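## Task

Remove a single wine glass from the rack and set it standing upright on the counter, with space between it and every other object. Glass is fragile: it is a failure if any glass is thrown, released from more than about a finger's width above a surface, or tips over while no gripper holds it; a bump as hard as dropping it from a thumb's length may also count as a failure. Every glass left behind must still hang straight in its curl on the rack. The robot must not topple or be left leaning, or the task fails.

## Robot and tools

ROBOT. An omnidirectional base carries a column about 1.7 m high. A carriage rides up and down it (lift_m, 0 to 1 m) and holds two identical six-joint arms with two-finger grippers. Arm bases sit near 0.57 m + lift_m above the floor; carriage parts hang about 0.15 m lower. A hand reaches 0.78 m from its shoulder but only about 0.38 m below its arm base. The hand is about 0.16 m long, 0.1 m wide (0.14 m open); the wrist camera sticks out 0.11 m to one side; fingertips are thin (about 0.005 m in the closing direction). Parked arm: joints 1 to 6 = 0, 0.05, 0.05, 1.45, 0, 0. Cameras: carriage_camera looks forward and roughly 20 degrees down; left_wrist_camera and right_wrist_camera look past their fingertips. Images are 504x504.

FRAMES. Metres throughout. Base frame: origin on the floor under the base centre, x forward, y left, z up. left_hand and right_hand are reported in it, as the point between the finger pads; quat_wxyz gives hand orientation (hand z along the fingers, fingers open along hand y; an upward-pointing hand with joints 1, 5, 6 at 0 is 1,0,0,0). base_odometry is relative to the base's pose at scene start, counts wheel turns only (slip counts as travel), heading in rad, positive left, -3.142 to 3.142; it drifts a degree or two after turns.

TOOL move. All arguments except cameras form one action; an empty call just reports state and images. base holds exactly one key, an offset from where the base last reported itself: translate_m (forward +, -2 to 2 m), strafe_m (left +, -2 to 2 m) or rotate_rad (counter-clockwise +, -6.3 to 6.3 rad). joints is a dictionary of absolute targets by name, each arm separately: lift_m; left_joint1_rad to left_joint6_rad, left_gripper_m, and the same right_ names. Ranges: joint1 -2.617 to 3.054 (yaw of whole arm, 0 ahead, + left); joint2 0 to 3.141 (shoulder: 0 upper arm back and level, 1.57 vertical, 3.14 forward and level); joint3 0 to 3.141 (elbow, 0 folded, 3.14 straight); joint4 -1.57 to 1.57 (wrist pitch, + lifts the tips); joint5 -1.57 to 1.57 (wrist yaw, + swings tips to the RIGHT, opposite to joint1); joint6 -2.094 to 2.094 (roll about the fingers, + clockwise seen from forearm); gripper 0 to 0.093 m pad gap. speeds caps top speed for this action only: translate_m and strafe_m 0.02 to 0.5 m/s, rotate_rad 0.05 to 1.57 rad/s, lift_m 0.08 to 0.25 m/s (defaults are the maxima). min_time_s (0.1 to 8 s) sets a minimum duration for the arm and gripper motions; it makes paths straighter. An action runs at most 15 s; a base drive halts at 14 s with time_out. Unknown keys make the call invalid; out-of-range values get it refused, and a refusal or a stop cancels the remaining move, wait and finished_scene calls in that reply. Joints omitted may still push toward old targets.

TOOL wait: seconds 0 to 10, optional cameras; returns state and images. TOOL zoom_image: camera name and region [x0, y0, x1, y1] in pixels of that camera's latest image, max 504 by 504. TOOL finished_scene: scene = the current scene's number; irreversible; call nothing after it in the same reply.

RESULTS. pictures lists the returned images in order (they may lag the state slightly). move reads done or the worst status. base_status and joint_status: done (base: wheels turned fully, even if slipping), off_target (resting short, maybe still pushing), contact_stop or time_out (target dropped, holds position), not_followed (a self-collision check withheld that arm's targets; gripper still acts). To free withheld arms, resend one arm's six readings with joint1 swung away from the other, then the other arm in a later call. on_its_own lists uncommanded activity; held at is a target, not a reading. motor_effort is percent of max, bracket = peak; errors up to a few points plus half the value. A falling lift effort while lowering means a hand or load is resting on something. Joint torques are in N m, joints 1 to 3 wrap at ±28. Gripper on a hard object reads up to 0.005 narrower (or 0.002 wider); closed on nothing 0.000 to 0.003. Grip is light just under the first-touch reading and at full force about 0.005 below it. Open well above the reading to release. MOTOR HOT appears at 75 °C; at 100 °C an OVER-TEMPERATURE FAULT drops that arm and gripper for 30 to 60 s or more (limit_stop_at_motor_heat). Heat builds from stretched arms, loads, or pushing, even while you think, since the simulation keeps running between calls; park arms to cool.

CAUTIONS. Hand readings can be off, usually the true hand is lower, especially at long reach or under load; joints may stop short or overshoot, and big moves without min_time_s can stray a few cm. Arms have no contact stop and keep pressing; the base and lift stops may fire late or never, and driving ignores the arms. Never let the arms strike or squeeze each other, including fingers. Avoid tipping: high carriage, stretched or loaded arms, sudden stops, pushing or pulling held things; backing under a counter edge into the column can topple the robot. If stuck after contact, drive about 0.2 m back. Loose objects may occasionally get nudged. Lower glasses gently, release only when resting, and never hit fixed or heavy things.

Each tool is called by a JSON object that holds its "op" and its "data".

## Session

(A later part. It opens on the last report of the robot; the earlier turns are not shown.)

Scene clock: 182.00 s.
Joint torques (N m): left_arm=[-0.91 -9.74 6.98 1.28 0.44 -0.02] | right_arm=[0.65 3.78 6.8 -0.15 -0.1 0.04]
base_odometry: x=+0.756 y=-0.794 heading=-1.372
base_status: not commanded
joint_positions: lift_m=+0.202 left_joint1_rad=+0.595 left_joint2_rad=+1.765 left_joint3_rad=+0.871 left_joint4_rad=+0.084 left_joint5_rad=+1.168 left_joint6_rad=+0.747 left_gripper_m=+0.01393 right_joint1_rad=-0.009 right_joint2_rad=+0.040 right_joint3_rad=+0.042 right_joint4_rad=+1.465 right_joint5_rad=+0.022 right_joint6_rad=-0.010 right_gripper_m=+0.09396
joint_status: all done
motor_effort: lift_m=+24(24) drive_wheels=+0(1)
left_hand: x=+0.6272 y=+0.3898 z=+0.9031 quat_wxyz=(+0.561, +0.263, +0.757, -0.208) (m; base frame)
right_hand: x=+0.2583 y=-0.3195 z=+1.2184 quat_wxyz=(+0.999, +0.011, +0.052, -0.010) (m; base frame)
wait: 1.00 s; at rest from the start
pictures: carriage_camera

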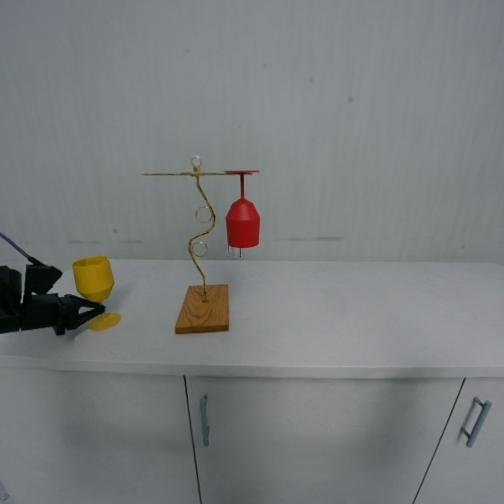

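{"op": "move", "data": {"joints": {"lift_m": 0.199}, "speeds": {"lift_m": 0.08}, "cameras": ["carriage_camera", "left_wrist_camera"]}}

{"op": "zoom_image", "data": {"camera": "carriage_camera", "region": [60, 250, 130, 340]}}

{"op": "zoom_image", "data": {"camera": "left_wrist_camera", "region": [150, 150, 350, 350]}}

Scene clock: 184.47 s.
Joint torques (N m): left_arm=[-0.73 -9.83 6.93 1.24 0.49 -0.01] | right_arm=[0.64 3.85 6.72 -0.14 -0.12 0.04]
move: done
base_odometry: x=+0.756 y=-0.794 heading=-1.372
base_status: not commanded
joint_positions: lift_m=+0.199 left_joint1_rad=+0.595 left_joint2_rad=+1.765 left_joint3_rad=+0.871 left_joint4_rad=+0.086 left_joint5_rad=+1.168 left_joint6_rad=+0.747 left_gripper_m=+0.01393 right_joint1_rad=-0.009 right_joint2_rad=+0.040 right_joint3_rad=+0.042 right_joint4_rad=+1.465 right_joint5_rad=+0.022 right_joint6_rad=-0.010 right_gripper_m=+0.09396
joint_status: all done
motor_effort: lift_m=+20(21) drive_wheels=-3(3)
left_hand: x=+0.6273 y=+0.3898 z=+0.9009 quat_wxyz=(+0.561, +0.263, +0.757, -0.208) (m; base frame)
right_hand: x=+0.2584 y=-0.3195 z=+1.2158 quat_wxyz=(+0.999, +0.011, +0.052, -0.010) (m; base frame)
pictures: carriage_camera, left_wrist_camera

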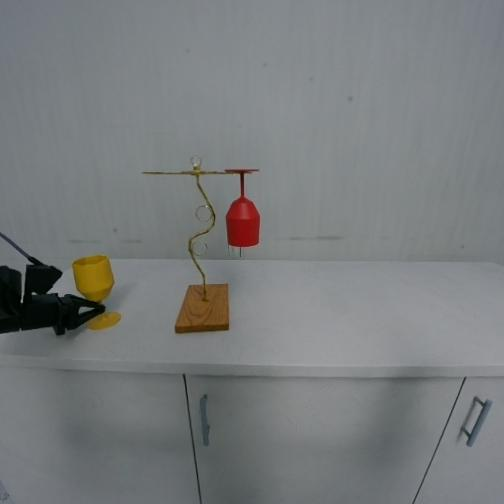

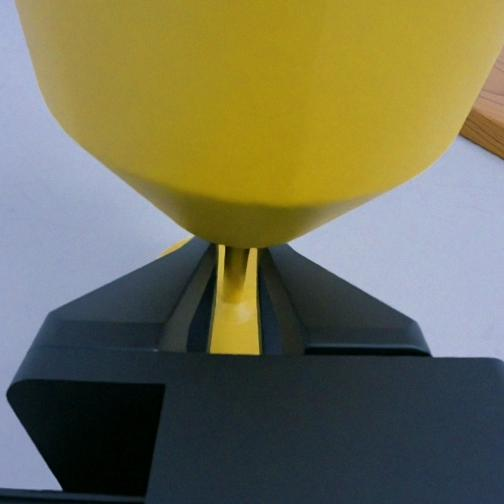

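Scaled by 5.600 from the camera's 504x504 image, which has a finer 720x720 frame.

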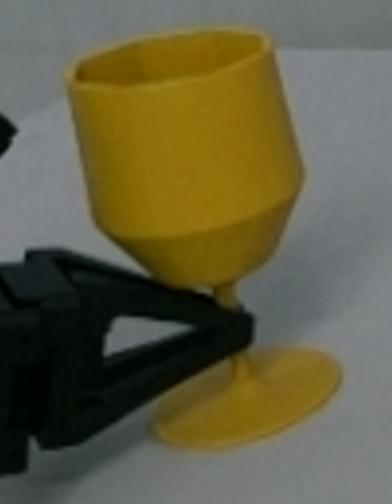

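Scaled by 2.520 from the camera's 504x504 image, which has a finer 720x720 frame.

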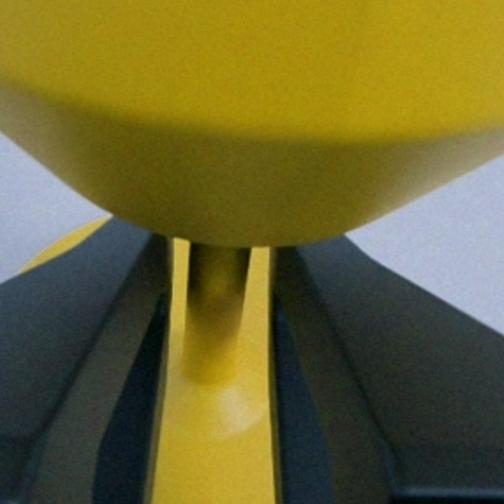

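{"op": "move", "data": {"joints": {"left_gripper_m": 0.085}, "min_time_s": 5, "cameras": ["carriage_camera", "left_wrist_camera"]}}

{"op": "zoom_image", "data": {"camera": "carriage_camera", "region": [60, 250, 130, 340]}}

Scene clock: 190.87 s.
Joint torques (N m): left_arm=[-0.7 -9.81 7.08 1.29 0.47 -0.01] | right_arm=[0.61 3.78 6.84 -0.14 -0.12 0.05]
move: done
base_odometry: x=+0.756 y=-0.794 heading=-1.372
base_status: not commanded
joint_positions: lift_m=+0.199 left_joint1_rad=+0.595 left_joint2_rad=+1.765 left_joint3_rad=+0.871 left_joint4_rad=+0.086 left_joint5_rad=+1.168 left_joint6_rad=+0.747 left_gripper_m=+0.08491 right_joint1_rad=-0.009 right_joint2_rad=+0.040 right_joint3_rad=+0.042 right_joint4_rad=+1.465 right_joint5_rad=+0.022 right_joint6_rad=-0.010 right_gripper_m=+0.09396
joint_status: all done
motor_effort: lift_m=+20(20) drive_wheels=+1(1)
left_hand: x=+0.6273 y=+0.3898 z=+0.9009 quat_wxyz=(+0.561, +0.263, +0.757, -0.208) (m; base frame)
right_hand: x=+0.2584 y=-0.3195 z=+1.2158 quat_wxyz=(+0.999, +0.011, +0.052, -0.010) (m; base frame)
pictures: carriage_camera, left_wrist_camera

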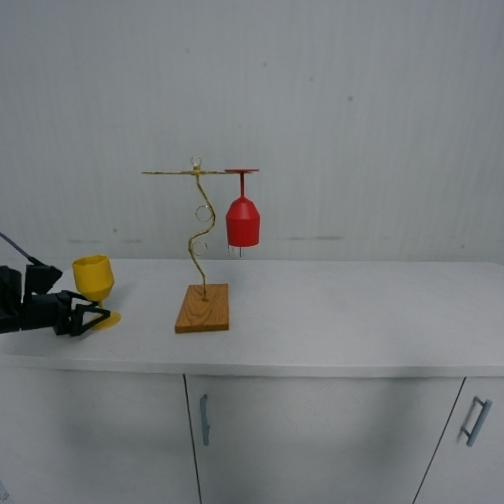

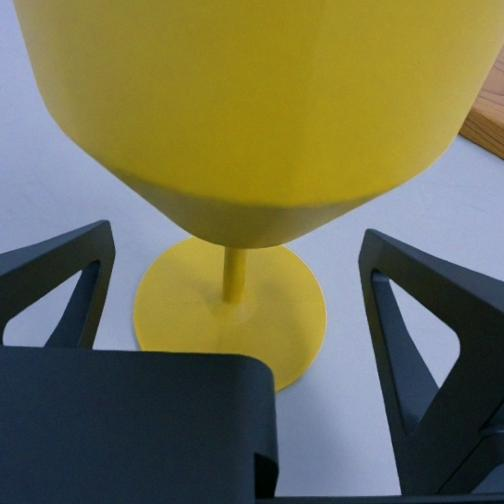

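Scaled by 5.600 from the camera's 504x504 image, which has a finer 720x720 frame.

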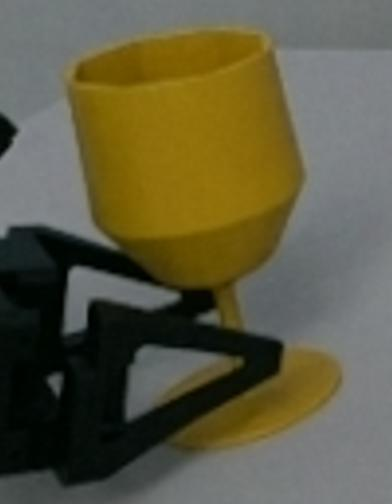

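{"op": "move", "data": {"base": {"translate_m": -0.015}, "speeds": {"translate_m": 0.04}, "cameras": []}}

{"op": "move", "data": {"base": {"strafe_m": 0.025}, "speeds": {"strafe_m": 0.04}, "cameras": ["carriage_camera", "left_wrist_camera"]}}

Scene clock: 192.90 s.
Joint torques (N m): left_arm=[-0.51 -9.7 7.05 1.25 0.44 -0.05] | right_arm=[0.62 3.75 6.83 -0.15 -0.12 0.03]
move: done
base_odometry: x=+0.753 y=-0.779 heading=-1.371
base_status: done
joint_positions: lift_m=+0.199 left_joint1_rad=+0.593 left_joint2_rad=+1.765 left_joint3_rad=+0.871 left_joint4_rad=+0.086 left_joint5_rad=+1.169 left_joint6_rad=+0.747 left_gripper_m=+0.08491 right_joint1_rad=-0.009 right_joint2_rad=+0.040 right_joint3_rad=+0.042 right_joint4_rad=+1.465 right_joint5_rad=+0.022 right_joint6_rad=-0.010 right_gripper_m=+0.09396
joint_status: not commanded
motor_effort: lift_m=+20(20) drive_wheels=+0(10)
left_hand: x=+0.6273 y=+0.3891 z=+0.9009 quat_wxyz=(+0.561, +0.264, +0.756, -0.209) (m; base frame)
right_hand: x=+0.2583 y=-0.3195 z=+1.2159 quat_wxyz=(+0.999, +0.011, +0.052, -0.010) (m; base frame)
pictures: none
No camera images: "cameras" was empty.

Scene clock: 194.07 s.
Joint torques (N m): left_arm=[-0.57 -9.84 7.12 1.28 0.42 -0.03] | right_arm=[0.62 3.79 6.8 -0.18 -0.11 0.04]
move: done
base_odometry: x=+0.777 y=-0.774 heading=-1.372
base_status: done
joint_positions: lift_m=+0.199 left_joint1_rad=+0.591 left_joint2_rad=+1.765 left_joint3_rad=+0.871 left_joint4_rad=+0.086 left_joint5_rad=+1.169 left_joint6_rad=+0.747 left_gripper_m=+0.08491 right_joint1_rad=-0.009 right_joint2_rad=+0.040 right_joint3_rad=+0.042 right_joint4_rad=+1.465 right_joint5_rad=+0.022 right_joint6_rad=-0.010 right_gripper_m=+0.09396
joint_status: not commanded
motor_effort: lift_m=+20(20) drive_wheels=+1(6)
left_hand: x=+0.6275 y=+0.3882 z=+0.9009 quat_wxyz=(+0.561, +0.265, +0.756, -0.209) (m; base frame)
right_hand: x=+0.2583 y=-0.3195 z=+1.2159 quat_wxyz=(+0.999, +0.011, +0.052, -0.010) (m; base frame)
pictures: carriage_camera, left_wrist_camera

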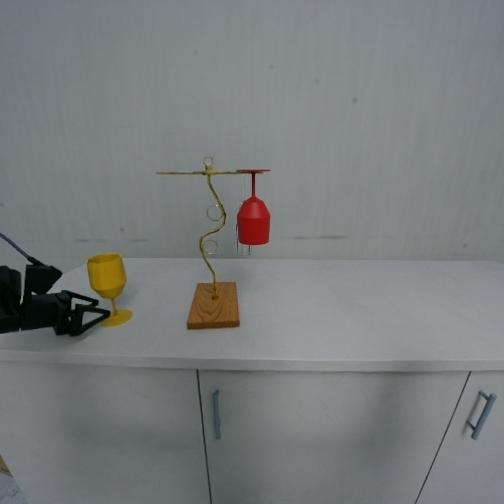

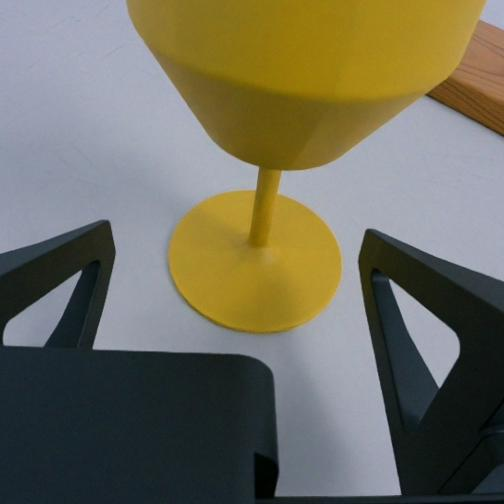

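{"op": "move", "data": {"base": {"translate_m": -0.035}, "speeds": {"translate_m": 0.04}, "cameras": ["left_wrist_camera"]}}

{"op": "move", "data": {"base": {"strafe_m": 0.06}, "speeds": {"strafe_m": 0.05}, "cameras": ["carriage_camera", "left_wrist_camera"]}}

Scene clock: 196.13 s.
Joint torques (N m): left_arm=[-0.5 -9.69 6.94 1.3 0.46 0.01] | right_arm=[0.59 3.75 6.87 -0.13 -0.12 0.05]
move: done
base_odometry: x=+0.770 y=-0.740 heading=-1.372
base_status: done
joint_positions: lift_m=+0.199 left_joint1_rad=+0.590 left_joint2_rad=+1.765 left_joint3_rad=+0.871 left_joint4_rad=+0.086 left_joint5_rad=+1.169 left_joint6_rad=+0.747 left_gripper_m=+0.08491 right_joint1_rad=-0.009 right_joint2_rad=+0.040 right_joint3_rad=+0.042 right_joint4_rad=+1.464 right_joint5_rad=+0.022 right_joint6_rad=-0.010 right_gripper_m=+0.09396
joint_status: not commanded
motor_effort: lift_m=+20(20) drive_wheels=-2(7)
left_hand: x=+0.6276 y=+0.3877 z=+0.9010 quat_wxyz=(+0.561, +0.265, +0.756, -0.210) (m; base frame)
right_hand: x=+0.2585 y=-0.3195 z=+1.2158 quat_wxyz=(+0.999, +0.011, +0.052, -0.010) (m; base frame)
pictures: left_wrist_camera

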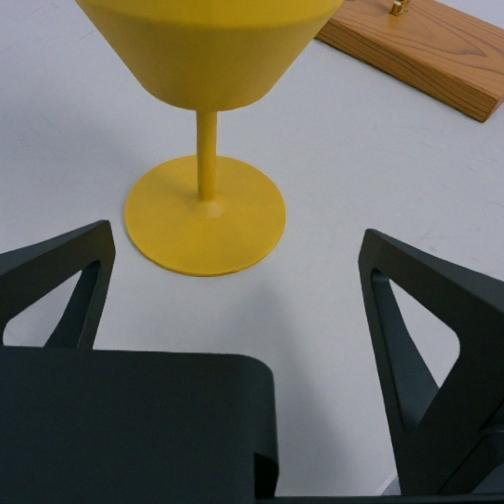

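Scene clock: 197.90 s.
Joint torques (N m): left_arm=[-0.34 -9.85 6.97 1.24 0.42 -0.01] | right_arm=[0.62 3.75 6.82 -0.12 -0.11 0.05]
move: done
base_odometry: x=+0.829 y=-0.728 heading=-1.371
base_status: done
joint_positions: lift_m=+0.199 left_joint1_rad=+0.589 left_joint2_rad=+1.765 left_joint3_rad=+0.871 left_joint4_rad=+0.086 left_joint5_rad=+1.169 left_joint6_rad=+0.747 left_gripper_m=+0.08491 right_joint1_rad=-0.009 right_joint2_rad=+0.040 right_joint3_rad=+0.042 right_joint4_rad=+1.464 right_joint5_rad=+0.022 right_joint6_rad=-0.010 right_gripper_m=+0.09396
joint_status: not commanded
motor_effort: lift_m=+20(20) drive_wheels=-3(6)
left_hand: x=+0.6276 y=+0.3874 z=+0.9010 quat_wxyz=(+0.561, +0.266, +0.756, -0.210) (m; base frame)
right_hand: x=+0.2585 y=-0.3195 z=+1.2158 quat_wxyz=(+0.999, +0.011, +0.052, -0.010) (m; base frame)
pictures: carriage_camera, left_wrist_camera

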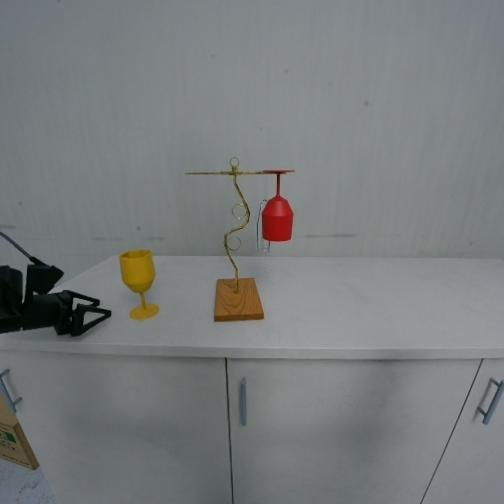

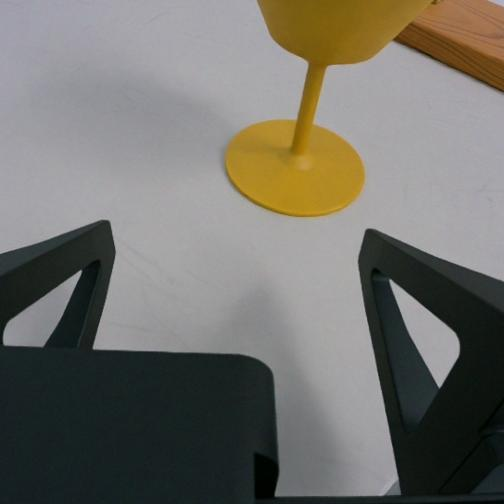

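Clear. Lift the hand and back away.

{"op": "move", "data": {"joints": {"lift_m": 0.3}, "speeds": {"lift_m": 0.1}, "cameras": ["carriage_camera"]}}

{"op": "move", "data": {"base": {"translate_m": -0.3}, "speeds": {"translate_m": 0.15}, "cameras": ["carriage_camera"]}}

{"op": "wait", "data": {"seconds": 3, "cameras": ["carriage_camera"]}}

{"op": "zoom_image", "data": {"camera": "carriage_camera", "region": [100, 200, 320, 420]}}

Scene clock: 200.13 s.
Joint torques (N m): left_arm=[-0.49 -9.62 7.1 1.23 0.42 -0.04] | right_arm=[0.64 3.77 6.8 -0.12 -0.11 0.04]
move: done
base_odometry: x=+0.829 y=-0.728 heading=-1.371
base_status: not commanded
joint_positions: lift_m=+0.300 left_joint1_rad=+0.589 left_joint2_rad=+1.763 left_joint3_rad=+0.871 left_joint4_rad=+0.088 left_joint5_rad=+1.170 left_joint6_rad=+0.747 left_gripper_m=+0.08491 right_joint1_rad=-0.009 right_joint2_rad=+0.040 right_joint3_rad=+0.042 right_joint4_rad=+1.464 right_joint5_rad=+0.022 right_joint6_rad=-0.010 right_gripper_m=+0.09396
joint_status: all done
motor_effort: lift_m=+24(29) drive_wheels=-2(3)
left_hand: x=+0.6278 y=+0.3875 z=+1.0024 quat_wxyz=(+0.562, +0.267, +0.755, -0.209) (m; base frame)
right_hand: x=+0.2585 y=-0.3195 z=+1.3164 quat_wxyz=(+0.999, +0.011, +0.052, -0.010) (m; base frame)
pictures: carriage_camera

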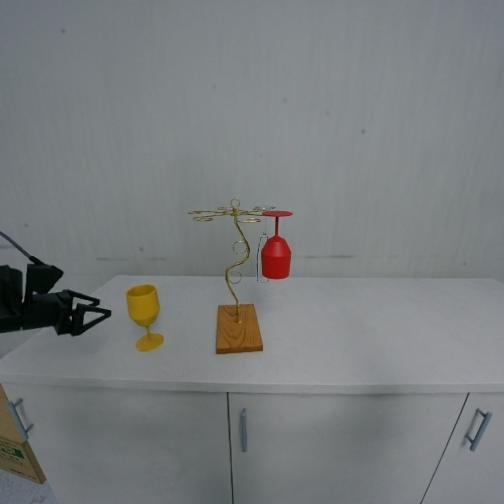

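Scene clock: 203.13 s.
Joint torques (N m): left_arm=[-0.4 -9.91 7.01 1.26 0.41 -0.01] | right_arm=[0.64 3.79 6.76 -0.12 -0.1 0.04]
move: done
base_odometry: x=+0.770 y=-0.434 heading=-1.371
base_status: done
joint_positions: lift_m=+0.300 left_joint1_rad=+0.589 left_joint2_rad=+1.763 left_joint3_rad=+0.871 left_joint4_rad=+0.088 left_joint5_rad=+1.170 left_joint6_rad=+0.747 left_gripper_m=+0.08491 right_joint1_rad=-0.009 right_joint2_rad=+0.040 right_joint3_rad=+0.042 right_joint4_rad=+1.464 right_joint5_rad=+0.022 right_joint6_rad=-0.010 right_gripper_m=+0.09396
joint_status: not commanded
motor_effort: lift_m=+23(24) drive_wheels=-1(5)
left_hand: x=+0.6278 y=+0.3875 z=+1.0024 quat_wxyz=(+0.562, +0.267, +0.755, -0.209) (m; base frame)
right_hand: x=+0.2586 y=-0.3195 z=+1.3164 quat_wxyz=(+0.999, +0.011, +0.052, -0.010) (m; base frame)
pictures: carriage_camera

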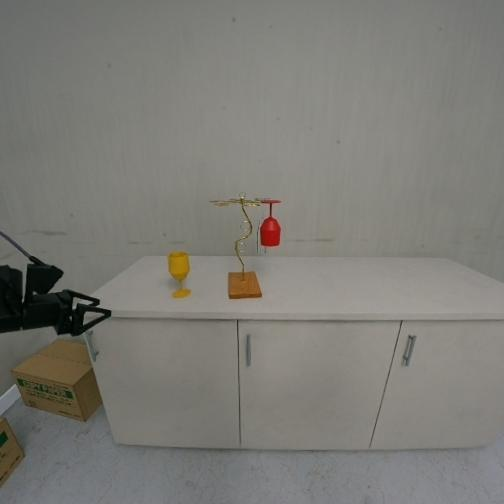

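Scene clock: 206.13 s.
Joint torques (N m): left_arm=[-0.46 -9.58 6.94 1.26 0.44 -0.04] | right_arm=[0.61 3.75 6.79 -0.12 -0.1 0.05]
base_odometry: x=+0.770 y=-0.434 heading=-1.371
base_status: done
joint_positions: lift_m=+0.300 left_joint1_rad=+0.589 left_joint2_rad=+1.763 left_joint3_rad=+0.871 left_joint4_rad=+0.088 left_joint5_rad=+1.170 left_joint6_rad=+0.747 left_gripper_m=+0.08491 right_joint1_rad=-0.009 right_joint2_rad=+0.040 right_joint3_rad=+0.042 right_joint4_rad=+1.464 right_joint5_rad=+0.022 right_joint6_rad=-0.010 right_gripper_m=+0.09396
joint_status: not commanded
motor_effort: lift_m=+23(24) drive_wheels=-2(5)
left_hand: x=+0.6278 y=+0.3875 z=+1.0024 quat_wxyz=(+0.562, +0.267, +0.755, -0.209) (m; base frame)
right_hand: x=+0.2586 y=-0.3195 z=+1.3164 quat_wxyz=(+0.999, +0.011, +0.052, -0.010) (m; base frame)
wait: 3.00 s; at rest by 0.27 s
pictures: carriage_camera

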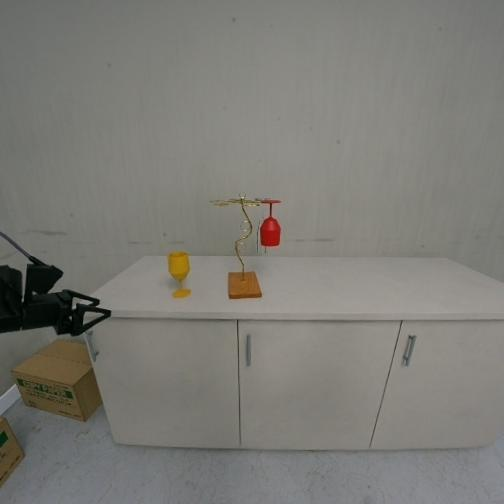

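Scaled by 2.291 from the camera's 504x504 image, which has a finer 720x720 frame.

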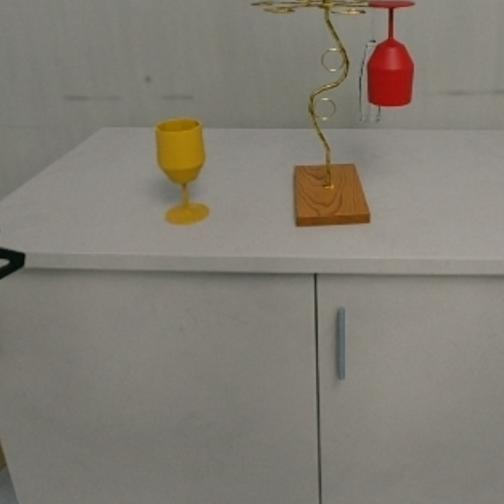

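{"op": "finished_scene", "data": {"scene": 3}}

The scene is finished: the task was done.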